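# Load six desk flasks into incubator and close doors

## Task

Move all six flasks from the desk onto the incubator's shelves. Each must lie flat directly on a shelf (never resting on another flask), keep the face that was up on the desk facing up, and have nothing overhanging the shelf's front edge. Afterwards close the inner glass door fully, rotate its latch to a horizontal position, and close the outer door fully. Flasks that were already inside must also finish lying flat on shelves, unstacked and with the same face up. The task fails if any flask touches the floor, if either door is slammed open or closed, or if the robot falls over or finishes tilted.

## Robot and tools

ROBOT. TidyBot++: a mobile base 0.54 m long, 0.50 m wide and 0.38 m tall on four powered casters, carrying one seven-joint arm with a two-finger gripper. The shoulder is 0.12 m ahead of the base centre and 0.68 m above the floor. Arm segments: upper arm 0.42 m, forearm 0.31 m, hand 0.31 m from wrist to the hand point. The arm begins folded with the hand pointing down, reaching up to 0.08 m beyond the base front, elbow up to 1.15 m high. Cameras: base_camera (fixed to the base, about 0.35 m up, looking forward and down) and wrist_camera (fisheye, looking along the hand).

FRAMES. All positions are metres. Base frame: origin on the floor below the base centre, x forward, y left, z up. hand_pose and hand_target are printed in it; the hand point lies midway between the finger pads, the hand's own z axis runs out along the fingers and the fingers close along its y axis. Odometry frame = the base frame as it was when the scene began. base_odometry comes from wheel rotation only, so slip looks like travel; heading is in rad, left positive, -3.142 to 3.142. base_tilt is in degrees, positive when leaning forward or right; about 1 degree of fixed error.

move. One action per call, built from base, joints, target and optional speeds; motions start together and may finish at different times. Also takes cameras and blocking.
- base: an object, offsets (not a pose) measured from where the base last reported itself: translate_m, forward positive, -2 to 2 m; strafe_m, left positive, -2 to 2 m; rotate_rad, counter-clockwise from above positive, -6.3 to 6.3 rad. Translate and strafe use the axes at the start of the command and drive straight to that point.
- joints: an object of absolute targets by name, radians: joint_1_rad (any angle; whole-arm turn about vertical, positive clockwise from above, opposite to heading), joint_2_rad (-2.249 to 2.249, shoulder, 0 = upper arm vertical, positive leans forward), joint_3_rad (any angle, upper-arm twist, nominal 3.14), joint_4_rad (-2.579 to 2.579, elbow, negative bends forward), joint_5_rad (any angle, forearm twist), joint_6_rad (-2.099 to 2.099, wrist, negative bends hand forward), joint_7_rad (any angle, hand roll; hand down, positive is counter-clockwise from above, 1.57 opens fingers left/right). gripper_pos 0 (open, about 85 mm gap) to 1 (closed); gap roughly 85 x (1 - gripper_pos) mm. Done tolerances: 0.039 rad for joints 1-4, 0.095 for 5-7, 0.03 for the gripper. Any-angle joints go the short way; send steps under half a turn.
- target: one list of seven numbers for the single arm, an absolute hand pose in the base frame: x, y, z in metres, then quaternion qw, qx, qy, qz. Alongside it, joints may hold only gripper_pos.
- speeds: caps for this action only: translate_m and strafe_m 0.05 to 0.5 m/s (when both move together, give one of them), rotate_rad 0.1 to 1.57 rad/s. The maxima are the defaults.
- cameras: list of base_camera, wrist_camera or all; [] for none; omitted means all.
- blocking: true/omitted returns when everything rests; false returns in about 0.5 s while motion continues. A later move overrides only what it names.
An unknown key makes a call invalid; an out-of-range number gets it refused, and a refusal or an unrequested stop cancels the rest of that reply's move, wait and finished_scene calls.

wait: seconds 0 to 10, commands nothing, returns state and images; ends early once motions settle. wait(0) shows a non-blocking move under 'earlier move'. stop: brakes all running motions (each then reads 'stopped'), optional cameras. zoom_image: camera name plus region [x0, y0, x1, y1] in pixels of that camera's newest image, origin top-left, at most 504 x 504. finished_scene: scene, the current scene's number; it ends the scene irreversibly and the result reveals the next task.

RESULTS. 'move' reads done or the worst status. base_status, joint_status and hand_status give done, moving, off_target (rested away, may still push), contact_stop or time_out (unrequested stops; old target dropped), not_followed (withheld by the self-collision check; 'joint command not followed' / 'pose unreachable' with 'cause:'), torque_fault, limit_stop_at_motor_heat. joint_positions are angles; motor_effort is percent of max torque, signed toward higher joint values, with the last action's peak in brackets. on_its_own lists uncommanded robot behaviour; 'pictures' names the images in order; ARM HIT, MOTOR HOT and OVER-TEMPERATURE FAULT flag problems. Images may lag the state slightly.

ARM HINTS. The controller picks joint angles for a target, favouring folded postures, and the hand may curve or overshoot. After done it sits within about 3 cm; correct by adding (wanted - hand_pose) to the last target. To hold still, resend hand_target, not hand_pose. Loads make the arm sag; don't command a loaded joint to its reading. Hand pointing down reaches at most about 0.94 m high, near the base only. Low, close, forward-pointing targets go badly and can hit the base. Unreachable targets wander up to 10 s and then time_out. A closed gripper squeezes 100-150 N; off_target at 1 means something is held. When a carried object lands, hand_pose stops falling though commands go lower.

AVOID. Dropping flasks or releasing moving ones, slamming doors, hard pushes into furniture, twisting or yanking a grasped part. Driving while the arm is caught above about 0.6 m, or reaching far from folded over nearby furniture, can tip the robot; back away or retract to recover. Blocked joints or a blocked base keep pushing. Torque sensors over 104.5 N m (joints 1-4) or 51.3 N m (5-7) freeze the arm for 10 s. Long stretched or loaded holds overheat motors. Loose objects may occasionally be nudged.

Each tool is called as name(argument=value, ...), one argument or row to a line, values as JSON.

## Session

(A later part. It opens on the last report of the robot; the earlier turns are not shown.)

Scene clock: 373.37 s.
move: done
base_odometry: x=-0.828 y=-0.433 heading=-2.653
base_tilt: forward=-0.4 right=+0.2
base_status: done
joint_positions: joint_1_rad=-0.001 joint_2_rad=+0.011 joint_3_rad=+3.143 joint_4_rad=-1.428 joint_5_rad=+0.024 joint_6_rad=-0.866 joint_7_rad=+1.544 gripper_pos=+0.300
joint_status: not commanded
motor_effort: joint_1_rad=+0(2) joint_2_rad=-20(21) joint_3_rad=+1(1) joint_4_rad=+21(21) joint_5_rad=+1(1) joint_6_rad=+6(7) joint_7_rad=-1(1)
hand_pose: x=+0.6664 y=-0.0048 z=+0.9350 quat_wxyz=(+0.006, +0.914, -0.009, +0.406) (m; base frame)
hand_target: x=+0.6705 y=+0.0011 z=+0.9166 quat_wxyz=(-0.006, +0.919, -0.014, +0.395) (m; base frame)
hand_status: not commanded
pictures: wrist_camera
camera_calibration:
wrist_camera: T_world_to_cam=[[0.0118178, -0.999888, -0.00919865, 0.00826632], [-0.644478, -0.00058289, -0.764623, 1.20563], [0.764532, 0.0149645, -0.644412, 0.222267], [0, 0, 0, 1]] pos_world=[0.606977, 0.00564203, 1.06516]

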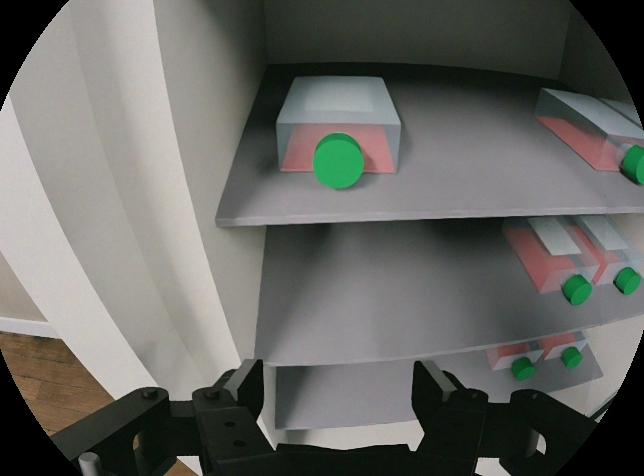

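move(
  base={"translate_m": -0.3},
  joints={"joint_2_rad": 0.024, "joint_4_rad": -1.292, "joint_6_rad": -0.97, "gripper_pos": 0.0},
  cameras=[],
)

move(
  base={"translate_m": -1.68, "strafe_m": 0.3},
  cameras=[],
)

move(
  base={"rotate_rad": 0.90},
)

Scene clock: 384.63 s.
move: done
base_odometry: x=-0.563 y=-0.292 heading=-2.652
base_tilt: forward=-0.4 right=+0.2
base_status: done
joint_positions: joint_1_rad=-0.001 joint_2_rad=+0.014 joint_3_rad=+3.143 joint_4_rad=-1.307 joint_5_rad=+0.024 joint_6_rad=-0.937 joint_7_rad=+1.544 gripper_pos=+0.000
joint_status: all done
motor_effort: joint_1_rad=-1(2) joint_2_rad=-20(25) joint_3_rad=+1(1) joint_4_rad=+20(22) joint_5_rad=+1(1) joint_6_rad=+7(7) joint_7_rad=-1(1)
hand_pose: x=+0.6701 y=-0.0051 z=+0.9826 quat_wxyz=(+0.006, +0.904, -0.010, +0.427) (m; base frame)
hand_target: x=+0.6683 y=+0.0011 z=+0.9776 quat_wxyz=(-0.006, +0.910, -0.014, +0.415) (m; base frame)
hand_status: not commanded
pictures: none
No camera images: "cameras" was empty.

Scene clock: 389.27 s.
move: done
base_odometry: x=+1.061 y=+0.233 heading=-2.652
base_tilt: forward=-0.4 right=+0.2
base_status: done
joint_positions: joint_1_rad=-0.001 joint_2_rad=+0.016 joint_3_rad=+3.143 joint_4_rad=-1.307 joint_5_rad=+0.024 joint_6_rad=-0.938 joint_7_rad=+1.544 gripper_pos=+0.000
joint_status: not commanded
motor_effort: joint_1_rad=+0(2) joint_2_rad=-20(24) joint_3_rad=+1(1) joint_4_rad=+21(21) joint_5_rad=+0(1) joint_6_rad=+6(7) joint_7_rad=-1(1)
hand_pose: x=+0.6704 y=-0.0051 z=+0.9812 quat_wxyz=(+0.006, +0.905, -0.010, +0.426) (m; base frame)
hand_target: x=+0.6683 y=+0.0011 z=+0.9776 quat_wxyz=(-0.006, +0.910, -0.014, +0.415) (m; base frame)
hand_status: not commanded
pictures: none
No camera images: "cameras" was empty.

Scene clock: 391.07 s.
move: done
base_odometry: x=+1.061 y=+0.233 heading=-1.752
base_tilt: forward=-0.4 right=+0.2
base_status: done
joint_positions: joint_1_rad=-0.004 joint_2_rad=+0.016 joint_3_rad=+3.137 joint_4_rad=-1.307 joint_5_rad=+0.024 joint_6_rad=-0.938 joint_7_rad=+1.544 gripper_pos=+0.000
joint_status: not commanded
motor_effort: joint_1_rad=-1(4) joint_2_rad=-20(22) joint_3_rad=+1(3) joint_4_rad=+20(21) joint_5_rad=+1(2) joint_6_rad=+6(7) joint_7_rad=-1(1)
hand_pose: x=+0.6703 y=-0.0002 z=+0.9812 quat_wxyz=(+0.004, +0.905, -0.006, +0.426) (m; base frame)
hand_target: x=+0.6683 y=+0.0011 z=+0.9776 quat_wxyz=(-0.006, +0.910, -0.014, +0.415) (m; base frame)
hand_status: not commanded
pictures: base_camera, wrist_camera
camera_calibration:
wrist_camera: T_world_to_cam=[[0.0194645, -0.99977, -0.00905087, 0.00789345], [-0.610472, -0.00471513, -0.792024, 1.24758], [0.791799, 0.0209417, -0.610423, 0.197364], [0, 0, 0, 1]] pos_world=[0.605184, 0.009641, 1.10866]

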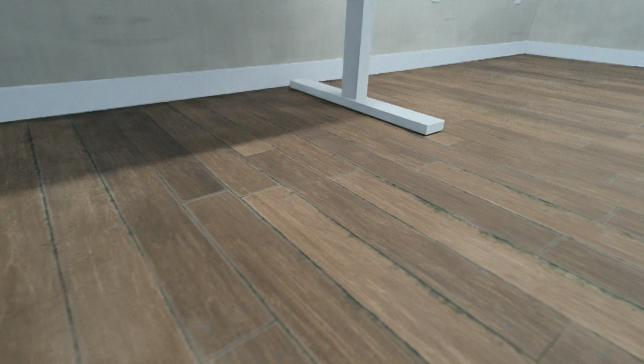

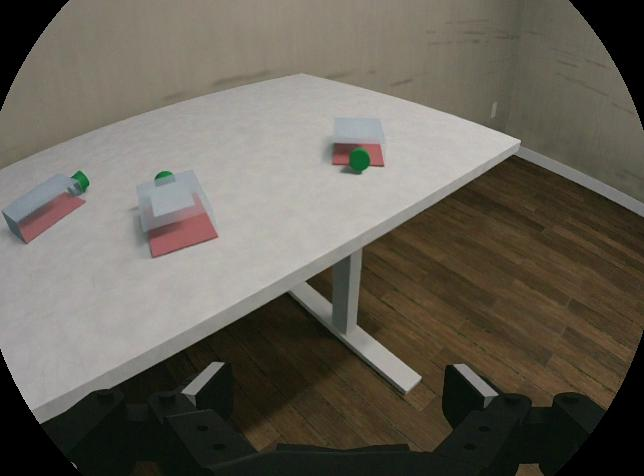

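move(
  base={"translate_m": 0.2, "strafe_m": -0.043},
  joints={"joint_2_rad": 0.261, "joint_4_rad": -1.074, "joint_6_rad": -0.97},
  cameras=[],
)

move(
  joints={"joint_2_rad": 0.241, "joint_4_rad": -1.395, "joint_6_rad": -0.66},
  cameras=["wrist_camera"],
)

Scene clock: 396.67 s.
move: done
base_odometry: x=+0.982 y=+0.044 heading=-1.751
base_tilt: forward=-0.4 right=+0.2
base_status: done
joint_positions: joint_1_rad=-0.004 joint_2_rad=+0.265 joint_3_rad=+3.137 joint_4_rad=-1.093 joint_5_rad=+0.024 joint_6_rad=-0.941 joint_7_rad=+1.544 gripper_pos=+0.000
joint_status: all done
motor_effort: joint_1_rad=-1(2) joint_2_rad=-29(36) joint_3_rad=+0(2) joint_4_rad=+21(22) joint_5_rad=+0(1) joint_6_rad=+7(8) joint_7_rad=-1(1)
hand_pose: x=+0.7689 y=+0.0002 z=+0.9474 quat_wxyz=(+0.004, +0.912, -0.006, +0.409) (m; base frame)
hand_target: x=+0.7643 y=+0.0011 z=+0.9532 quat_wxyz=(-0.006, +0.914, -0.014, +0.406) (m; base frame)
hand_status: not commanded
pictures: none
No camera images: "cameras" was empty.

Scene clock: 398.10 s.
move: done
base_odometry: x=+0.982 y=+0.044 heading=-1.751
base_tilt: forward=-0.4 right=+0.2
base_status: not commanded
joint_positions: joint_1_rad=-0.004 joint_2_rad=+0.251 joint_3_rad=+3.137 joint_4_rad=-1.367 joint_5_rad=+0.024 joint_6_rad=-0.705 joint_7_rad=+1.544 gripper_pos=+0.000
joint_status: all done
motor_effort: joint_1_rad=-1(2) joint_2_rad=-28(31) joint_3_rad=+1(1) joint_4_rad=+20(22) joint_5_rad=+0(1) joint_6_rad=+6(8) joint_7_rad=-1(1)
hand_pose: x=+0.7647 y=+0.0015 z=+0.8618 quat_wxyz=(+0.003, +0.917, -0.004, +0.398) (m; base frame)
hand_target: x=+0.7661 y=+0.0011 z=+0.8634 quat_wxyz=(-0.006, +0.912, -0.014, +0.410) (m; base frame)
hand_status: not commanded
pictures: wrist_camera
camera_calibration:
wrist_camera: T_world_to_cam=[[0.0243468, -0.999649, -0.0104786, 0.00421809], [-0.658107, -0.00813647, -0.752881, 1.21322], [0.752531, 0.0252263, -0.658074, 0.120838], [0, 0, 0, 1]] pos_world=[0.70739, 0.0110396, 0.992973]

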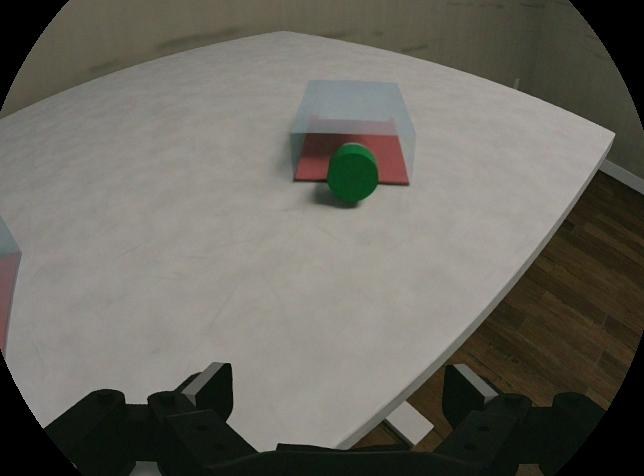

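move(
  base={"translate_m": 0.115, "strafe_m": -0.009},
  speeds={"translate_m": 0.15},
  cameras=["wrist_camera"],
)

Scene clock: 401.73 s.
move: done
base_odometry: x=+0.952 y=-0.067 heading=-1.751
base_tilt: forward=-0.4 right=+0.2
base_status: done
joint_positions: joint_1_rad=-0.004 joint_2_rad=+0.245 joint_3_rad=+3.137 joint_4_rad=-1.371 joint_5_rad=+0.024 joint_6_rad=-0.700 joint_7_rad=+1.544 gripper_pos=+0.000
joint_status: not commanded
motor_effort: joint_1_rad=-1(2) joint_2_rad=-29(32) joint_3_rad=+1(2) joint_4_rad=+21(22) joint_5_rad=+0(1) joint_6_rad=+6(7) joint_7_rad=-1(1)
hand_pose: x=+0.7639 y=+0.0016 z=+0.8651 quat_wxyz=(+0.003, +0.916, -0.004, +0.402) (m; base frame)
hand_target: x=+0.7661 y=+0.0011 z=+0.8634 quat_wxyz=(-0.006, +0.912, -0.014, +0.410) (m; base frame)
hand_status: not commanded
pictures: wrist_camera
camera_calibration:
wrist_camera: T_world_to_cam=[[0.0245804, -0.999644, -0.010414, 0.00406292], [-0.652105, -0.00813719, -0.758085, 1.21517], [0.75773, 0.025425, -0.652072, 0.114447], [0, 0, 0, 1]] pos_world=[0.705598, 0.0110397, 0.995871]

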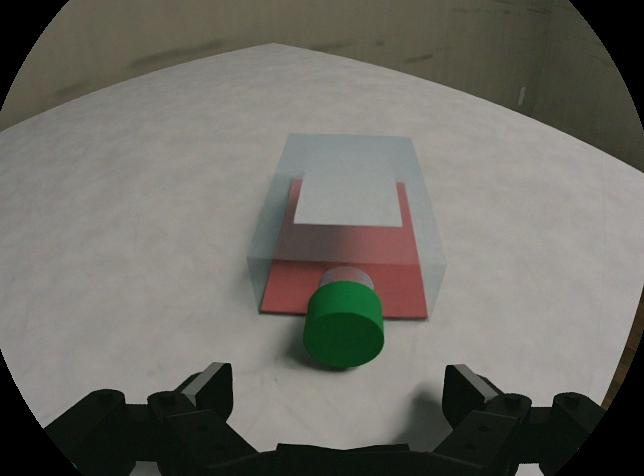

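Cap y≈324, x 345.

move(
  base={"translate_m": 0.034, "strafe_m": -0.003},
  speeds={"translate_m": 0.08},
  cameras=[],
)

move(
  joints={"gripper_pos": 0.65},
  cameras=["wrist_camera"],
)

Scene clock: 404.77 s.
move: done
base_odometry: x=+0.943 y=-0.100 heading=-1.752
base_tilt: forward=-0.4 right=+0.2
base_status: done
joint_positions: joint_1_rad=-0.004 joint_2_rad=+0.242 joint_3_rad=+3.137 joint_4_rad=-1.371 joint_5_rad=+0.024 joint_6_rad=-0.700 joint_7_rad=+1.544 gripper_pos=+0.000
joint_status: not commanded
motor_effort: joint_1_rad=+0(2) joint_2_rad=-29(32) joint_3_rad=+0(1) joint_4_rad=+22(22) joint_5_rad=+1(1) joint_6_rad=+6(7) joint_7_rad=-1(1)
hand_pose: x=+0.7634 y=+0.0016 z=+0.8666 quat_wxyz=(+0.003, +0.915, -0.004, +0.403) (m; base frame)
hand_target: x=+0.7661 y=+0.0011 z=+0.8634 quat_wxyz=(-0.006, +0.912, -0.014, +0.410) (m; base frame)
hand_status: not commanded
pictures: none
No camera images: "cameras" was empty.

Scene clock: 405.67 s.
move: done
base_odometry: x=+0.943 y=-0.100 heading=-1.752
base_tilt: forward=-0.4 right=+0.2
base_status: not commanded
joint_positions: joint_1_rad=-0.004 joint_2_rad=+0.239 joint_3_rad=+3.137 joint_4_rad=-1.371 joint_5_rad=+0.024 joint_6_rad=-0.692 joint_7_rad=+1.544 gripper_pos=+0.650
joint_status: all done
motor_effort: joint_1_rad=-1(2) joint_2_rad=-26(29) joint_3_rad=+0(1) joint_4_rad=+20(21) joint_5_rad=+0(1) joint_6_rad=+6(7) joint_7_rad=-1(1)
hand_pose: x=+0.7644 y=+0.0016 z=+0.8700 quat_wxyz=(+0.003, +0.913, -0.004, +0.407) (m; base frame)
hand_target: x=+0.7661 y=+0.0011 z=+0.8634 quat_wxyz=(-0.006, +0.912, -0.014, +0.410) (m; base frame)
hand_status: not commanded
pictures: wrist_camera
camera_calibration:
wrist_camera: T_world_to_cam=[[0.0248495, -0.99964, -0.0100974, 0.00362852], [-0.642681, -0.00823777, -0.76609, 1.21887], [0.765731, 0.0255264, -0.642654, 0.102964], [0, 0, 0, 1]] pos_world=[0.70441, 0.0110397, 0.999968]

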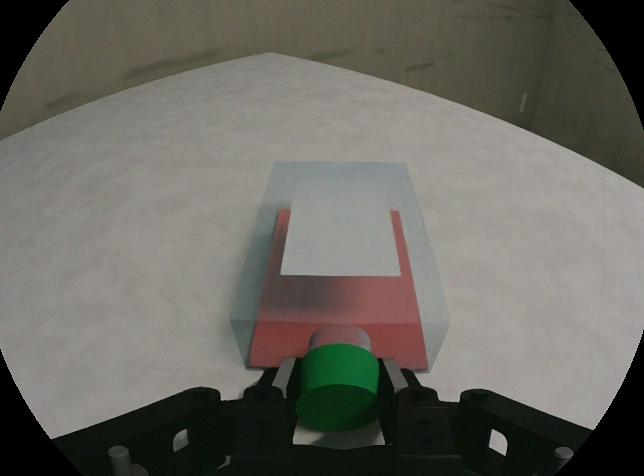

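move(
  joints={"gripper_pos": 0.8},
  cameras=[],
)

move(
  joints={"joint_2_rad": 0.25, "joint_4_rad": -1.15, "joint_6_rad": -0.91},
  cameras=["wrist_camera"],
)

move(
  base={"translate_m": -0.5},
  speeds={"translate_m": 0.35},
  cameras=[],
)

move(
  base={"rotate_rad": -0.90},
  speeds={"rotate_rad": 0.7},
  joints={"joint_2_rad": 0.012, "joint_4_rad": -1.35, "joint_6_rad": -0.93},
  cameras=["base_camera","wrist_camera"],
)

Scene clock: 410.87 s.
move: off_target
base_odometry: x=+0.943 y=-0.100 heading=-1.752
base_tilt: forward=-0.4 right=+0.2
base_status: not commanded
joint_positions: joint_1_rad=-0.004 joint_2_rad=+0.239 joint_3_rad=+3.137 joint_4_rad=-1.371 joint_5_rad=+0.024 joint_6_rad=-0.692 joint_7_rad=+1.544 gripper_pos=+0.679
joint_status: gripper_pos off_target (ended at +0.679, target +0.800)
motor_effort: joint_1_rad=+0(1) joint_2_rad=-27(27) joint_3_rad=+1(1) joint_4_rad=+19(20) joint_5_rad=+0(1) joint_6_rad=+5(6) joint_7_rad=-1(1)
hand_pose: x=+0.7643 y=+0.0016 z=+0.8703 quat_wxyz=(+0.003, +0.913, -0.004, +0.407) (m; base frame)
hand_target: x=+0.7661 y=+0.0011 z=+0.8634 quat_wxyz=(-0.006, +0.912, -0.014, +0.410) (m; base frame)
hand_status: not commanded
pictures: none
No camera images: "cameras" was empty.

Scene clock: 412.20 s.
move: done
base_odometry: x=+0.943 y=-0.100 heading=-1.752
base_tilt: forward=-0.4 right=+0.2
base_status: not commanded
joint_positions: joint_1_rad=-0.004 joint_2_rad=+0.240 joint_3_rad=+3.137 joint_4_rad=-1.171 joint_5_rad=+0.024 joint_6_rad=-0.876 joint_7_rad=+1.544 gripper_pos=+0.679
joint_status: all done
motor_effort: joint_1_rad=+0(1) joint_2_rad=-30(32) joint_3_rad=+0(1) joint_4_rad=+21(24) joint_5_rad=+0(1) joint_6_rad=+7(8) joint_7_rad=-1(1)
hand_pose: x=+0.7640 y=+0.0006 z=+0.9360 quat_wxyz=(+0.004, +0.910, -0.006, +0.414) (m; base frame)
hand_target: x=+0.7629 y=+0.0011 z=+0.9332 quat_wxyz=(-0.006, +0.915, -0.014, +0.404) (m; base frame)
hand_status: not commanded
pictures: wrist_camera
camera_calibration:
wrist_camera: T_world_to_cam=[[0.0206463, -0.999735, -0.0101798, 0.00658396], [-0.630668, -0.00512243, -0.776036, 1.2694], [0.775778, 0.0224424, -0.630607, 0.126696], [0, 0, 0, 1]] pos_world=[0.702149, 0.0102413, 1.06507]

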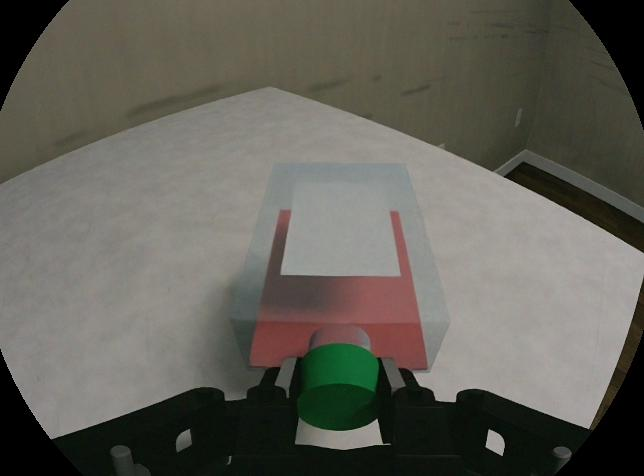

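Scene clock: 414.77 s.
move: done
base_odometry: x=+1.033 y=+0.392 heading=-1.752
base_tilt: forward=-0.4 right=+0.2
base_status: done
joint_positions: joint_1_rad=-0.004 joint_2_rad=+0.244 joint_3_rad=+3.138 joint_4_rad=-1.171 joint_5_rad=+0.024 joint_6_rad=-0.882 joint_7_rad=+1.544 gripper_pos=+0.679
joint_status: not commanded
motor_effort: joint_1_rad=-1(3) joint_2_rad=-30(34) joint_3_rad=+1(3) joint_4_rad=+21(23) joint_5_rad=+1(1) joint_6_rad=+7(8) joint_7_rad=-1(1)
hand_pose: x=+0.7639 y=+0.0004 z=+0.9322 quat_wxyz=(+0.004, +0.912, -0.006, +0.410) (m; base frame)
hand_target: x=+0.7629 y=+0.0011 z=+0.9332 quat_wxyz=(-0.006, +0.915, -0.014, +0.404) (m; base frame)
hand_status: not commanded
pictures: none
No camera images: "cameras" was empty.

Scene clock: 416.87 s.
move: done
base_odometry: x=+1.033 y=+0.392 heading=-2.651
base_tilt: forward=-0.4 right=+0.2
base_status: done
joint_positions: joint_1_rad=-0.001 joint_2_rad=+0.020 joint_3_rad=+3.142 joint_4_rad=-1.328 joint_5_rad=+0.024 joint_6_rad=-0.898 joint_7_rad=+1.544 gripper_pos=+0.679
joint_status: all done
motor_effort: joint_1_rad=+0(4) joint_2_rad=-22(32) joint_3_rad=+1(4) joint_4_rad=+22(23) joint_5_rad=+0(2) joint_6_rad=+7(8) joint_7_rad=-1(1)
hand_pose: x=+0.6769 y=-0.0041 z=+0.9772 quat_wxyz=(+0.006, +0.901, -0.009, +0.433) (m; base frame)
hand_target: x=+0.6654 y=+0.0011 z=+0.9622 quat_wxyz=(-0.006, +0.911, -0.014, +0.412) (m; base frame)
hand_status: not commanded
pictures: base_camera, wrist_camera
camera_calibration:
wrist_camera: T_world_to_cam=[[0.0130189, -0.999877, -0.00874449, 0.00785165], [-0.59856, -0.000787673, -0.801077, 1.2492], [0.800972, 0.0156632, -0.598497, 0.171896], [0, 0, 0, 1]] pos_world=[0.609934, 0.00614219, 1.10365]

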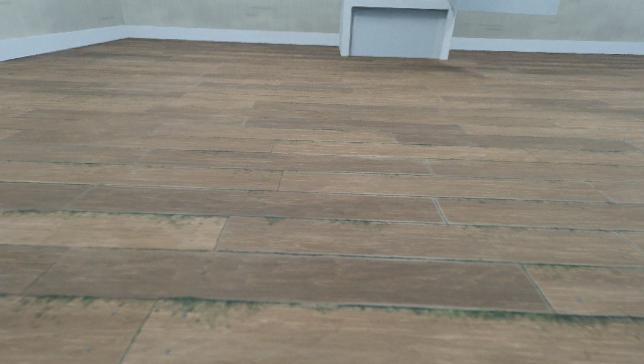

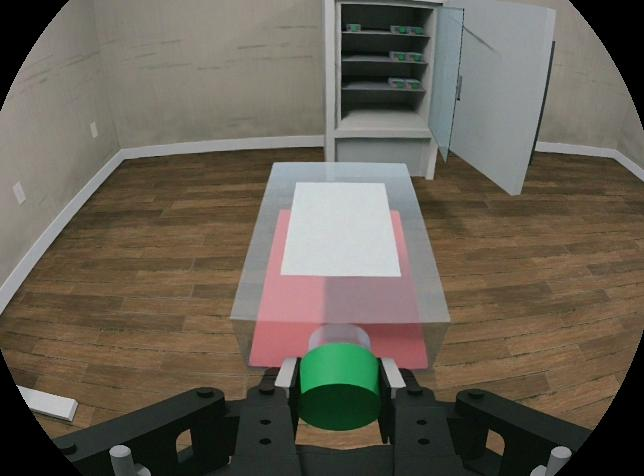

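move(
  base={"translate_m": 1.8, "strafe_m": -0.26},
  joints={"joint_2_rad": 0.012, "joint_4_rad": -1.325, "joint_6_rad": -0.955},
  cameras=["base_camera","wrist_camera"],
)

Scene clock: 423.97 s.
move: done
base_odometry: x=-0.677 y=-0.227 heading=-2.652
base_tilt: forward=-0.4 right=+0.2
base_status: done
joint_positions: joint_1_rad=-0.001 joint_2_rad=+0.017 joint_3_rad=+3.142 joint_4_rad=-1.327 joint_5_rad=+0.024 joint_6_rad=-0.929 joint_7_rad=+1.544 gripper_pos=+0.679
joint_status: all done
motor_effort: joint_1_rad=-1(2) joint_2_rad=-21(25) joint_3_rad=+1(2) joint_4_rad=+21(22) joint_5_rad=+1(1) joint_6_rad=+7(8) joint_7_rad=-1(1)
hand_pose: x=+0.6703 y=-0.0043 z=+0.9724 quat_wxyz=(+0.006, +0.907, -0.009, +0.421) (m; base frame)
hand_target: x=+0.6636 y=+0.0011 z=+0.9698 quat_wxyz=(-0.006, +0.911, -0.014, +0.412) (m; base frame)
hand_status: not commanded
pictures: base_camera, wrist_camera
camera_calibration:
wrist_camera: T_world_to_cam=[[0.0120262, -0.999885, -0.00924134, 0.00891841], [-0.618961, -0.000185436, -0.785422, 1.23981], [0.785329, 0.0151657, -0.618892, 0.204724], [0, 0, 0, 1]] pos_world=[0.606512, 0.00604251, 1.10056]

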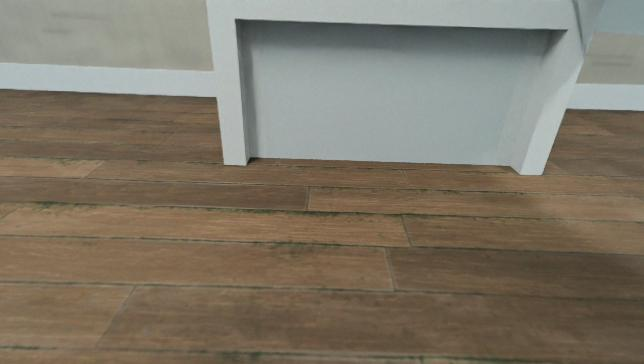

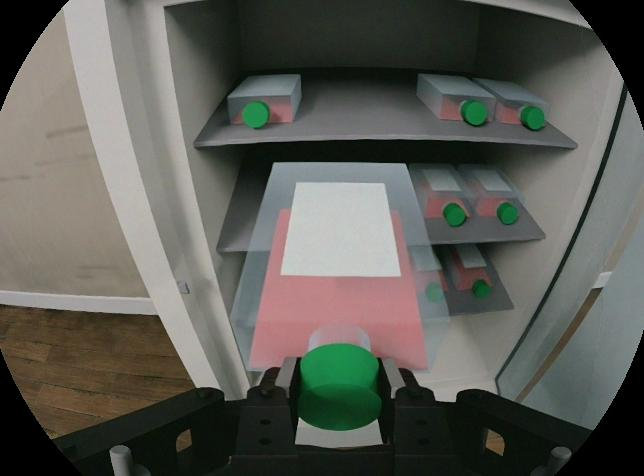

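move(
  base={"translate_m": 0.25, "strafe_m": -0.025},
  speeds={"translate_m": 0.25},
  cameras=["wrist_camera"],
)

Scene clock: 430.70 s.
move: done
base_odometry: x=-0.910 y=-0.322 heading=-2.653
base_tilt: forward=-0.4 right=+0.2
base_status: done
joint_positions: joint_1_rad=-0.001 joint_2_rad=+0.014 joint_3_rad=+3.142 joint_4_rad=-1.327 joint_5_rad=+0.024 joint_6_rad=-0.929 joint_7_rad=+1.544 gripper_pos=+0.679
joint_status: not commanded
motor_effort: joint_1_rad=+0(2) joint_2_rad=-21(25) joint_3_rad=+1(1) joint_4_rad=+21(22) joint_5_rad=+1(1) joint_6_rad=+7(8) joint_7_rad=-1(1)
hand_pose: x=+0.6694 y=-0.0043 z=+0.9738 quat_wxyz=(+0.006, +0.906, -0.010, +0.422) (m; base frame)
hand_target: x=+0.6636 y=+0.0011 z=+0.9698 quat_wxyz=(-0.006, +0.911, -0.014, +0.412) (m; base frame)
hand_status: not commanded
pictures: wrist_camera
camera_calibration:
wrist_camera: T_world_to_cam=[[0.0120462, -0.999885, -0.00921583, 0.0089037], [-0.617279, -0.000185377, -0.786744, 1.24045], [0.786652, 0.015166, -0.61721, 0.203753], [0, 0, 0, 1]] pos_world=[0.605314, 0.00604251, 1.10176]

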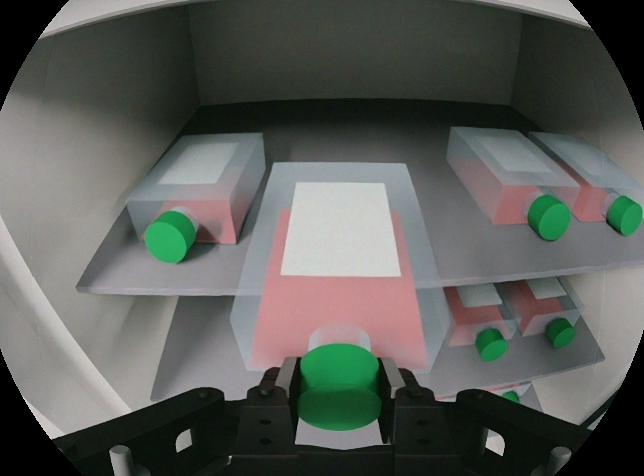

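move(
  base={"translate_m": 0.12, "strafe_m": -0.018},
  joints={"joint_2_rad": 0.012, "joint_4_rad": -1.37, "joint_6_rad": -0.91},
  speeds={"translate_m": 0.15},
  cameras=["wrist_camera","base_camera"],
)

Scene clock: 434.83 s.
move: done
base_odometry: x=-1.025 y=-0.363 heading=-2.652
base_tilt: forward=-0.4 right=+0.2
base_status: done
joint_positions: joint_1_rad=-0.001 joint_2_rad=+0.013 joint_3_rad=+3.142 joint_4_rad=-1.355 joint_5_rad=+0.024 joint_6_rad=-0.926 joint_7_rad=+1.544 gripper_pos=+0.679
joint_status: all done
motor_effort: joint_1_rad=-1(2) joint_2_rad=-21(25) joint_3_rad=+1(2) joint_4_rad=+21(23) joint_5_rad=+1(1) joint_6_rad=+7(9) joint_7_rad=-1(1)
hand_pose: x=+0.6656 y=-0.0042 z=+0.9598 quat_wxyz=(+0.006, +0.911, -0.009, +0.411) (m; base frame)
hand_target: x=+0.6666 y=+0.0011 z=+0.9560 quat_wxyz=(-0.006, +0.911, -0.014, +0.412) (m; base frame)
hand_status: not commanded
pictures: base_camera, wrist_camera
camera_calibration:
wrist_camera: T_world_to_cam=[[0.0119641, -0.999883, -0.00948816, 0.00914351], [-0.635854, -0.000284391, -0.77181, 1.22513], [0.771717, 0.0152671, -0.635783, 0.225872], [0, 0, 0, 1]] pos_world=[0.604588, 0.00604246, 1.08926]

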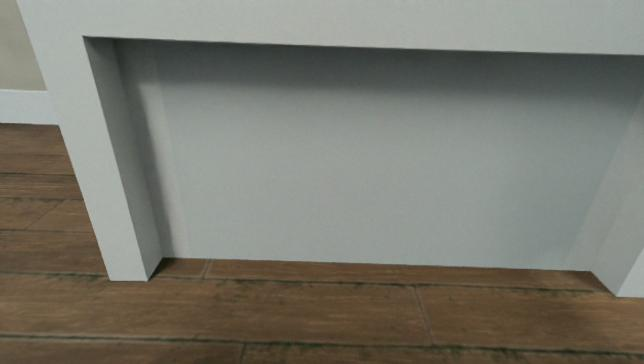

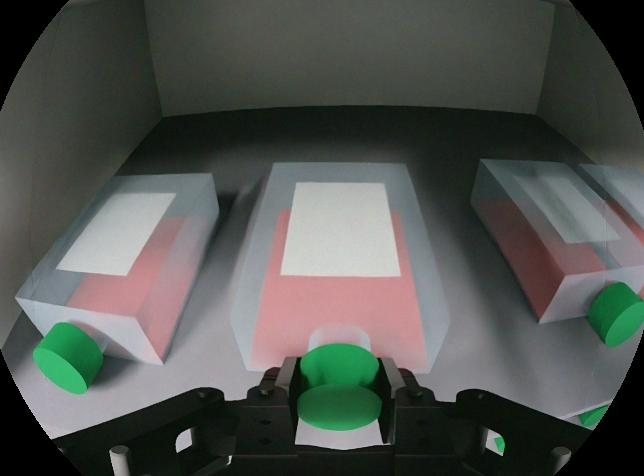

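move(
  joints={"joint_2_rad": 0.02, "joint_4_rad": -1.41, "joint_6_rad": -0.875},
  cameras=[],
)

move(
  joints={"joint_2_rad": 0.025, "joint_4_rad": -1.43, "joint_6_rad": -0.86},
  cameras=[],
)

move(
  joints={"joint_2_rad": 0.03, "joint_4_rad": -1.445, "joint_6_rad": -0.85},
  cameras=["wrist_camera"],
)

Scene clock: 438.50 s.
move: done
base_odometry: x=-1.024 y=-0.363 heading=-2.652
base_tilt: forward=-0.4 right=+0.2
base_status: not commanded
joint_positions: joint_1_rad=-0.001 joint_2_rad=+0.012 joint_3_rad=+3.142 joint_4_rad=-1.381 joint_5_rad=+0.024 joint_6_rad=-0.902 joint_7_rad=+1.544 gripper_pos=+0.679
joint_status: all done
motor_effort: joint_1_rad=-1(1) joint_2_rad=-19(22) joint_3_rad=+1(1) joint_4_rad=+19(22) joint_5_rad=+1(1) joint_6_rad=+6(7) joint_7_rad=-1(1)
hand_pose: x=+0.6666 y=-0.0041 z=+0.9518 quat_wxyz=(+0.006, +0.912, -0.009, +0.411) (m; base frame)
hand_target: x=+0.6698 y=+0.0011 z=+0.9381 quat_wxyz=(-0.006, +0.914, -0.014, +0.406) (m; base frame)
hand_status: not commanded
pictures: none
No camera images: "cameras" was empty.

Scene clock: 439.07 s.
move: off_target
base_odometry: x=-1.024 y=-0.363 heading=-2.652
base_tilt: forward=-0.4 right=+0.2
base_status: not commanded
joint_positions: joint_1_rad=-0.001 joint_2_rad=+0.011 joint_3_rad=+3.142 joint_4_rad=-1.389 joint_5_rad=+0.024 joint_6_rad=-0.887 joint_7_rad=+1.544 gripper_pos=+0.679
joint_status: joint_4_rad off_target (ended at -1.389, target -1.430); the others done
motor_effort: joint_1_rad=-1(1) joint_2_rad=-16(20) joint_3_rad=+1(1) joint_4_rad=+17(20) joint_5_rad=+0(1) joint_6_rad=+5(6) joint_7_rad=-1(1)
hand_pose: x=+0.6682 y=-0.0041 z=+0.9515 quat_wxyz=(+0.006, +0.910, -0.009, +0.414) (m; base frame)
hand_target: x=+0.6708 y=+0.0011 z=+0.9279 quat_wxyz=(-0.006, +0.916, -0.014, +0.402) (m; base frame)
hand_status: not commanded
pictures: none
No camera images: "cameras" was empty.

Scene clock: 439.63 s.
move: off_target
base_odometry: x=-1.024 y=-0.363 heading=-2.652
base_tilt: forward=-0.4 right=+0.2
base_status: not commanded
joint_positions: joint_1_rad=-0.001 joint_2_rad=+0.010 joint_3_rad=+3.142 joint_4_rad=-1.396 joint_5_rad=+0.024 joint_6_rad=-0.874 joint_7_rad=+1.544 gripper_pos=+0.679
joint_status: joint_4_rad off_target (ended at -1.396, target -1.445); the others done
motor_effort: joint_1_rad=-1(1) joint_2_rad=-15(16) joint_3_rad=+1(1) joint_4_rad=+16(18) joint_5_rad=+1(1) joint_6_rad=+4(5) joint_7_rad=-1(1)
hand_pose: x=+0.6696 y=-0.0040 z=+0.9513 quat_wxyz=(+0.006, +0.909, -0.009, +0.418) (m; base frame)
hand_target: x=+0.6714 y=+0.0011 z=+0.9193 quat_wxyz=(-0.006, +0.918, -0.014, +0.397) (m; base frame)
hand_status: not commanded
pictures: wrist_camera
camera_calibration:
wrist_camera: T_world_to_cam=[[0.0132799, -0.99987, -0.00911237, 0.00802309], [-0.625072, -0.00118823, -0.780566, 1.2222], [0.780454, 0.0160617, -0.625007, 0.201242], [0, 0, 0, 1]] pos_world=[0.606796, 0.00624201, 1.07986]

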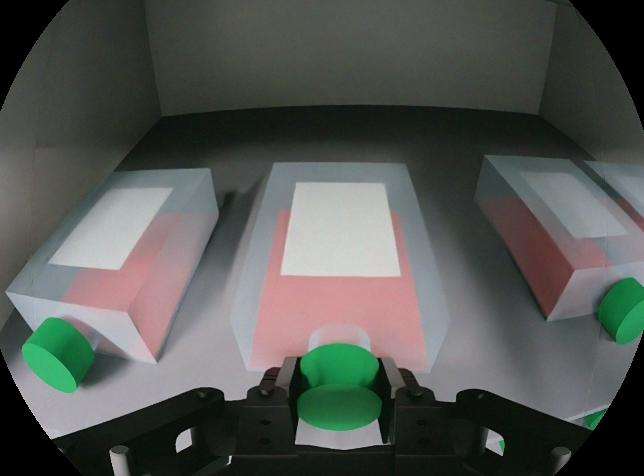

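Contact at .9515. Release.

move(
  joints={"gripper_pos": 0.55},
  cameras=[],
)

move(
  joints={"gripper_pos": 0.35},
  cameras=[],
)

move(
  base={"translate_m": -0.15},
  speeds={"translate_m": 0.15},
  cameras=["wrist_camera"],
)

Scene clock: 442.10 s.
move: done
base_odometry: x=-1.024 y=-0.363 heading=-2.652
base_tilt: forward=-0.4 right=+0.2
base_status: not commanded
joint_positions: joint_1_rad=-0.001 joint_2_rad=+0.010 joint_3_rad=+3.142 joint_4_rad=-1.399 joint_5_rad=+0.024 joint_6_rad=-0.872 joint_7_rad=+1.544 gripper_pos=+0.550
joint_status: all done
motor_effort: joint_1_rad=-1(1) joint_2_rad=-16(18) joint_3_rad=+1(1) joint_4_rad=+17(17) joint_5_rad=+1(1) joint_6_rad=+4(4) joint_7_rad=-1(1)
hand_pose: x=+0.6696 y=-0.0040 z=+0.9505 quat_wxyz=(+0.006, +0.909, -0.009, +0.417) (m; base frame)
hand_target: x=+0.6714 y=+0.0011 z=+0.9193 quat_wxyz=(-0.006, +0.918, -0.014, +0.397) (m; base frame)
hand_status: not commanded
pictures: none
No camera images: "cameras" was empty.

Scene clock: 442.73 s.
move: done
base_odometry: x=-1.024 y=-0.363 heading=-2.652
base_tilt: forward=-0.4 right=+0.2
base_status: not commanded
joint_positions: joint_1_rad=-0.001 joint_2_rad=+0.010 joint_3_rad=+3.142 joint_4_rad=-1.402 joint_5_rad=+0.024 joint_6_rad=-0.872 joint_7_rad=+1.544 gripper_pos=+0.350
joint_status: all done
motor_effort: joint_1_rad=-1(2) joint_2_rad=-18(18) joint_3_rad=+1(1) joint_4_rad=+17(18) joint_5_rad=+0(1) joint_6_rad=+3(4) joint_7_rad=-1(1)
hand_pose: x=+0.6691 y=-0.0040 z=+0.9486 quat_wxyz=(+0.006, +0.909, -0.009, +0.416) (m; base frame)
hand_target: x=+0.6714 y=+0.0011 z=+0.9193 quat_wxyz=(-0.006, +0.918, -0.014, +0.397) (m; base frame)
hand_status: not commanded
pictures: none
No camera images: "cameras" was empty.

Scene clock: 444.40 s.
move: done
base_odometry: x=-0.892 y=-0.292 heading=-2.652
base_tilt: forward=-0.4 right=+0.2
base_status: done
joint_positions: joint_1_rad=-0.001 joint_2_rad=+0.014 joint_3_rad=+3.142 joint_4_rad=-1.424 joint_5_rad=+0.024 joint_6_rad=-0.866 joint_7_rad=+1.544 gripper_pos=+0.350
joint_status: not commanded
motor_effort: joint_1_rad=-1(3) joint_2_rad=-21(22) joint_3_rad=+1(1) joint_4_rad=+20(22) joint_5_rad=+1(1) joint_6_rad=+6(7) joint_7_rad=-1(1)
hand_pose: x=+0.6678 y=-0.0040 z=+0.9357 quat_wxyz=(+0.006, +0.914, -0.009, +0.406) (m; base frame)
hand_target: x=+0.6714 y=+0.0011 z=+0.9193 quat_wxyz=(-0.006, +0.918, -0.014, +0.397) (m; base frame)
hand_status: not commanded
pictures: wrist_camera
camera_calibration:
wrist_camera: T_world_to_cam=[[0.0132586, -0.999868, -0.00934229, 0.0081329], [-0.643867, -0.00138884, -0.765136, 1.20711], [0.765023, 0.0161598, -0.643801, 0.220698], [0, 0, 0, 1]] pos_world=[0.60827, 0.00624187, 1.06576]

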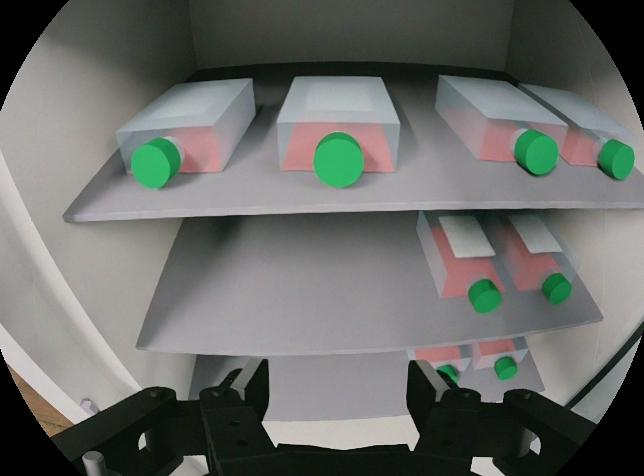

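move(
  base={"translate_m": -0.4},
  joints={"joint_2_rad": 0.024, "joint_4_rad": -1.292, "joint_6_rad": -0.97, "gripper_pos": 0.0},
  cameras=[],
)

move(
  base={"translate_m": -1.2, "strafe_m": 0.4},
  cameras=[],
)

move(
  base={"rotate_rad": 1.573},
  cameras=["wrist_camera"],
)

zoom_image(
  camera="wrist_camera",
  region=[150, 200, 450, 450],
)

Scene clock: 452.63 s.
move: done
base_odometry: x=-0.539 y=-0.104 heading=-2.652
base_tilt: forward=-0.4 right=+0.2
base_status: done
joint_positions: joint_1_rad=-0.001 joint_2_rad=+0.013 joint_3_rad=+3.142 joint_4_rad=-1.307 joint_5_rad=+0.024 joint_6_rad=-0.938 joint_7_rad=+1.544 gripper_pos=+0.000
joint_status: all done
motor_effort: joint_1_rad=+0(2) joint_2_rad=-20(24) joint_3_rad=+0(1) joint_4_rad=+20(22) joint_5_rad=+1(1) joint_6_rad=+7(7) joint_7_rad=-1(1)
hand_pose: x=+0.6698 y=-0.0043 z=+0.9829 quat_wxyz=(+0.006, +0.904, -0.010, +0.428) (m; base frame)
hand_target: x=+0.6683 y=+0.0011 z=+0.9775 quat_wxyz=(-0.006, +0.910, -0.014, +0.415) (m; base frame)
hand_status: not commanded
pictures: none
No camera images: "cameras" was empty.

Scene clock: 456.53 s.
move: done
base_odometry: x=+0.708 y=+0.108 heading=-2.652
base_tilt: forward=-0.4 right=+0.2
base_status: done
joint_positions: joint_1_rad=-0.001 joint_2_rad=+0.015 joint_3_rad=+3.142 joint_4_rad=-1.307 joint_5_rad=+0.024 joint_6_rad=-0.938 joint_7_rad=+1.544 gripper_pos=+0.000
joint_status: not commanded
motor_effort: joint_1_rad=+0(2) joint_2_rad=-20(23) joint_3_rad=+1(1) joint_4_rad=+20(21) joint_5_rad=+0(1) joint_6_rad=+6(7) joint_7_rad=-1(1)
hand_pose: x=+0.6703 y=-0.0043 z=+0.9817 quat_wxyz=(+0.006, +0.904, -0.010, +0.426) (m; base frame)
hand_target: x=+0.6683 y=+0.0011 z=+0.9775 quat_wxyz=(-0.006, +0.910, -0.014, +0.415) (m; base frame)
hand_status: not commanded
pictures: none
No camera images: "cameras" was empty.

Scene clock: 458.90 s.
move: done
base_odometry: x=+0.708 y=+0.108 heading=-1.080
base_tilt: forward=-0.4 right=+0.2
base_status: done
joint_positions: joint_1_rad=-0.005 joint_2_rad=+0.015 joint_3_rad=+3.137 joint_4_rad=-1.307 joint_5_rad=+0.024 joint_6_rad=-0.938 joint_7_rad=+1.544 gripper_pos=+0.000
joint_status: not commanded
motor_effort: joint_1_rad=+0(4) joint_2_rad=-20(24) joint_3_rad=+1(3) joint_4_rad=+21(21) joint_5_rad=+1(2) joint_6_rad=+6(7) joint_7_rad=-1(1)
hand_pose: x=+0.6702 y=+0.0003 z=+0.9817 quat_wxyz=(+0.004, +0.905, -0.006, +0.426) (m; base frame)
hand_target: x=+0.6683 y=+0.0011 z=+0.9775 quat_wxyz=(-0.006, +0.910, -0.014, +0.415) (m; base frame)
hand_status: not commanded
pictures: wrist_camera
camera_calibration:
wrist_camera: T_world_to_cam=[[0.0203528, -0.999751, -0.00920034, 0.00792914], [-0.609715, -0.00511845, -0.792604, 1.24796], [0.79236, 0.0217413, -0.609667, 0.196575], [0, 0, 0, 1]] pos_world=[0.60498, 0.010041, 1.10906]

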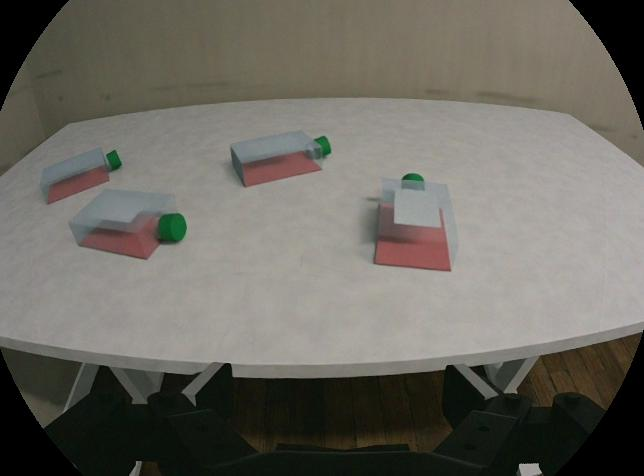

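Scaled by 1.680.

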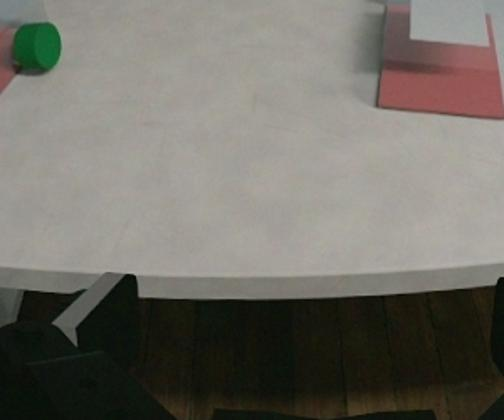

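move(
  joints={"joint_1_rad": 0, "joint_2_rad": 0.132, "joint_3_rad": 3.142, "joint_4_rad": -0.957, "joint_5_rad": 0, "joint_6_rad": -2.05, "joint_7_rad": 1.45},
  cameras=[],
)

move(
  base={"translate_m": 0.44, "strafe_m": -0.104},
  speeds={"translate_m": 0.25},
  cameras=["wrist_camera"],
)

Scene clock: 475.50 s.
move: done
base_odometry: x=+0.708 y=+0.108 heading=-1.080
base_tilt: forward=-0.4 right=+0.2
base_status: not commanded
joint_positions: joint_1_rad=-0.005 joint_2_rad=+0.103 joint_3_rad=+3.137 joint_4_rad=-0.979 joint_5_rad=+0.024 joint_6_rad=-2.007 joint_7_rad=+1.503 gripper_pos=+0.000
joint_status: all done
motor_effort: joint_1_rad=+0(2) joint_2_rad=-18(21) joint_3_rad=+1(2) joint_4_rad=+15(22) joint_5_rad=+0(2) joint_6_rad=+1(7) joint_7_rad=-1(1)
hand_pose: x=+0.4562 y=-0.0025 z=+0.9373 quat_wxyz=(+0.009, +0.999, -0.035, +0.027) (m; base frame)
hand_target: x=+0.4538 y=+0.0012 z=+0.9333 quat_wxyz=(+0.000, +0.998, -0.061, +0.001) (m; base frame)
hand_status: not commanded
pictures: none
No camera images: "cameras" was empty.

Scene clock: 478.20 s.
move: done
base_odometry: x=+0.824 y=-0.330 heading=-1.079
base_tilt: forward=-0.4 right=+0.2
base_status: done
joint_positions: joint_1_rad=-0.005 joint_2_rad=+0.117 joint_3_rad=+3.137 joint_4_rad=-0.978 joint_5_rad=+0.024 joint_6_rad=-2.014 joint_7_rad=+1.503 gripper_pos=+0.000
joint_status: not commanded
motor_effort: joint_1_rad=+0(2) joint_2_rad=-19(21) joint_3_rad=+1(1) joint_4_rad=+15(16) joint_5_rad=+0(1) joint_6_rad=+1(1) joint_7_rad=-1(1)
hand_pose: x=+0.4579 y=-0.0025 z=+0.9326 quat_wxyz=(+0.010, +0.999, -0.035, +0.017) (m; base frame)
hand_target: x=+0.4538 y=+0.0012 z=+0.9333 quat_wxyz=(+0.000, +0.998, -0.061, +0.001) (m; base frame)
hand_status: not commanded
pictures: wrist_camera
camera_calibration:
wrist_camera: T_world_to_cam=[[-0.0555536, -0.998344, -0.0149134, 0.049138], [-0.996084, 0.0564444, -0.0680537, 0.580865], [0.0687828, 0.0110744, -0.99757, 1.02808], [0, 0, 0, 1]] pos_world=[0.510606, 0.00488479, 1.06584]

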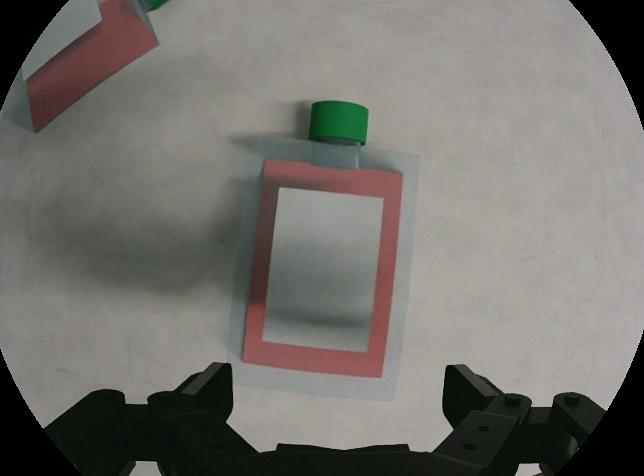

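move(
  base={"translate_m": 0.024, "strafe_m": -0.005},
  speeds={"translate_m": 0.1},
  joints={"joint_1_rad": 0, "joint_2_rad": 0.4225, "joint_3_rad": 3.142, "joint_4_rad": -0.655, "joint_5_rad": 0, "joint_6_rad": -2.08, "joint_7_rad": 1.36},
  cameras=["wrist_camera"],
)

Scene clock: 487.77 s.
move: done
base_odometry: x=+0.831 y=-0.353 heading=-1.078
base_tilt: forward=-0.4 right=+0.2
base_status: done
joint_positions: joint_1_rad=-0.005 joint_2_rad=+0.405 joint_3_rad=+3.137 joint_4_rad=-0.678 joint_5_rad=+0.024 joint_6_rad=-2.040 joint_7_rad=+1.414 gripper_pos=+0.000
joint_status: all done
motor_effort: joint_1_rad=-1(2) joint_2_rad=-29(31) joint_3_rad=+1(2) joint_4_rad=+15(16) joint_5_rad=+0(2) joint_6_rad=+0(2) joint_7_rad=-1(1)
hand_pose: x=+0.5682 y=-0.0018 z=+0.9049 quat_wxyz=(+0.009, +0.997, -0.080, +0.010) (m; base frame)
hand_target: x=+0.5635 y=+0.0012 z=+0.9032 quat_wxyz=(+0.001, +0.994, -0.105, -0.008) (m; base frame)
hand_status: not commanded
pictures: wrist_camera
camera_calibration:
wrist_camera: T_world_to_cam=[[-0.145422, -0.989216, -0.0174488, 0.108915], [-0.98767, 0.146183, -0.0560154, 0.673388], [0.0579621, 0.00908782, -0.998277, 0.999566], [0, 0, 0, 1]] pos_world=[0.622987, 0.000218723, 1.03746]

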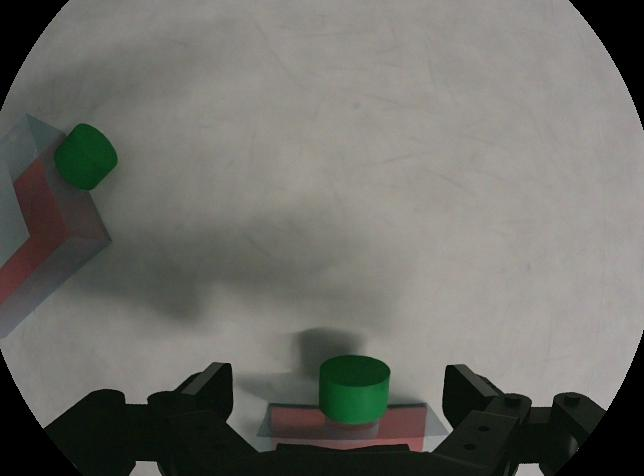

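move(
  base={"strafe_m":-0.008},
)

Scene clock: 503.47 s.
move: done
base_odometry: x=+0.824 y=-0.357 heading=-1.078
base_tilt: forward=-0.4 right=+0.2
base_status: done
joint_positions: joint_1_rad=-0.003 joint_2_rad=+0.405 joint_3_rad=+3.137 joint_4_rad=-0.677 joint_5_rad=+0.024 joint_6_rad=-2.041 joint_7_rad=+1.413 gripper_pos=+0.000
joint_status: not commanded
motor_effort: joint_1_rad=+0(4) joint_2_rad=-29(31) joint_3_rad=+1(2) joint_4_rad=+15(15) joint_5_rad=+0(1) joint_6_rad=+0(1) joint_7_rad=-1(1)
hand_pose: x=+0.5679 y=-0.0026 z=+0.9051 quat_wxyz=(+0.009, +0.997, -0.081, +0.010) (m; base frame)
hand_target: x=+0.5635 y=+0.0012 z=+0.9032 quat_wxyz=(+0.001, +0.994, -0.105, -0.008) (m; base frame)
hand_status: not commanded
pictures: base_camera, wrist_camera
camera_calibration:
wrist_camera: T_world_to_cam=[[-0.147949, -0.988843, -0.0173188, 0.109327], [-0.98733, 0.148693, -0.0553991, 0.672413], [0.0573562, 0.00890316, -0.998314, 1.00021], [0, 0, 0, 1]] pos_world=[0.622701, -0.000781027, 1.03766]

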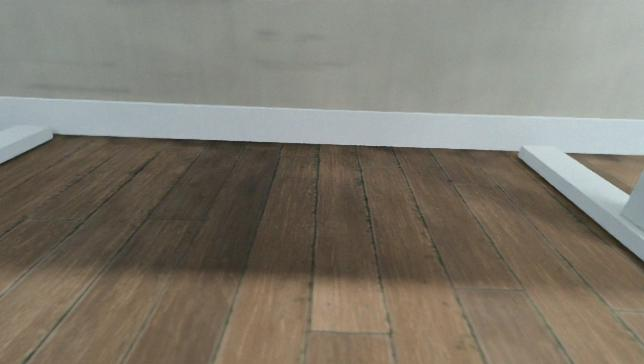

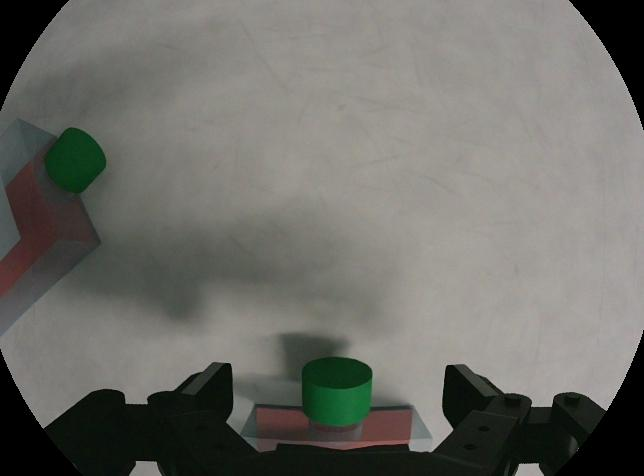

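move(
  joints={"joint_2_rad":0.365,"joint_4_rad":-0.83,"joint_6_rad":-1.945},
)

move(
  joints={"gripper_pos":0.6},
)

Scene clock: 506.10 s.
move: done
base_odometry: x=+0.824 y=-0.357 heading=-1.078
base_tilt: forward=-0.4 right=+0.2
base_status: not commanded
joint_positions: joint_1_rad=-0.003 joint_2_rad=+0.382 joint_3_rad=+3.137 joint_4_rad=-0.807 joint_5_rad=+0.024 joint_6_rad=-1.983 joint_7_rad=+1.413 gripper_pos=+0.000
joint_status: all done
motor_effort: joint_1_rad=-1(2) joint_2_rad=-28(30) joint_3_rad=+1(1) joint_4_rad=+16(16) joint_5_rad=+0(1) joint_6_rad=+0(1) joint_7_rad=-1(1)
hand_pose: x=+0.5582 y=-0.0028 z=+0.8782 quat_wxyz=(+0.011, +0.997, -0.080, -0.014) (m; base frame)
hand_target: x=+0.5621 y=+0.0012 z=+0.8789 quat_wxyz=(+0.000, +0.994, -0.105, +0.001) (m; base frame)
hand_status: not commanded
pictures: base_camera, wrist_camera
camera_calibration:
wrist_camera: T_world_to_cam=[[-0.147329, -0.989045, -0.00912359, 0.0997728], [-0.989053, 0.147395, -0.00697897, 0.619722], [0.00824729, 0.00799551, -0.999934, 1.0028], [0, 0, 0, 1]] pos_world=[0.619367, -0.000681685, 1.00796]

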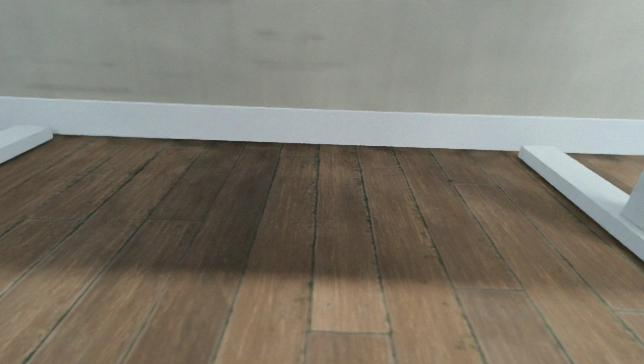

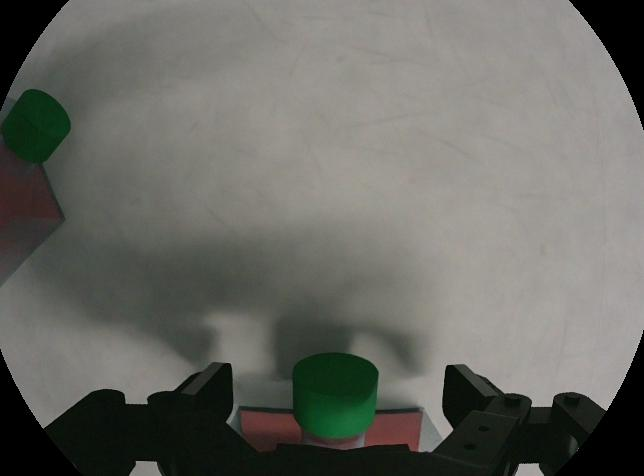

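Scene clock: 506.97 s.
move: done
base_odometry: x=+0.824 y=-0.357 heading=-1.078
base_tilt: forward=-0.4 right=+0.2
base_status: not commanded
joint_positions: joint_1_rad=-0.003 joint_2_rad=+0.382 joint_3_rad=+3.137 joint_4_rad=-0.807 joint_5_rad=+0.024 joint_6_rad=-1.983 joint_7_rad=+1.413 gripper_pos=+0.600
joint_status: all done
motor_effort: joint_1_rad=+0(1) joint_2_rad=-28(28) joint_3_rad=+0(1) joint_4_rad=+15(16) joint_5_rad=+1(1) joint_6_rad=+0(1) joint_7_rad=-1(1)
hand_pose: x=+0.5581 y=-0.0028 z=+0.8785 quat_wxyz=(+0.011, +0.997, -0.080, -0.014) (m; base frame)
hand_target: x=+0.5621 y=+0.0012 z=+0.8789 quat_wxyz=(+0.000, +0.994, -0.105, +0.001) (m; base frame)
hand_status: not commanded
pictures: base_camera, wrist_camera
camera_calibration:
wrist_camera: T_world_to_cam=[[-0.147321, -0.989046, -0.00922659, 0.0998451], [-0.989048, 0.147393, -0.00767133, 0.620222], [0.00894724, 0.00799539, -0.999928, 1.00266], [0, 0, 0, 1]] pos_world=[0.619168, -0.000681685, 1.00826]

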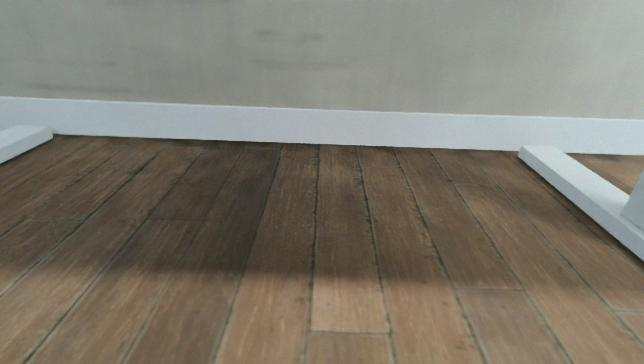

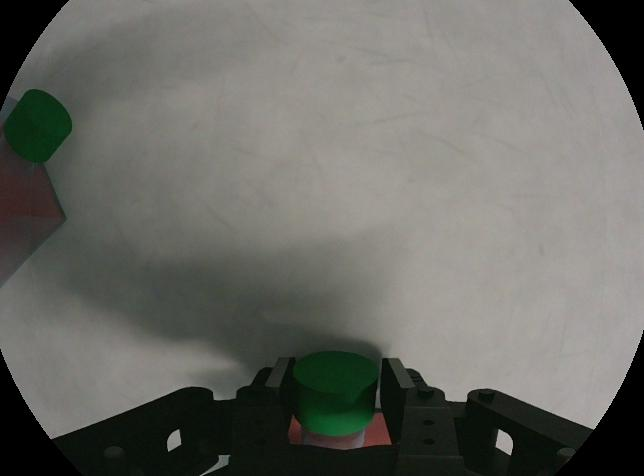

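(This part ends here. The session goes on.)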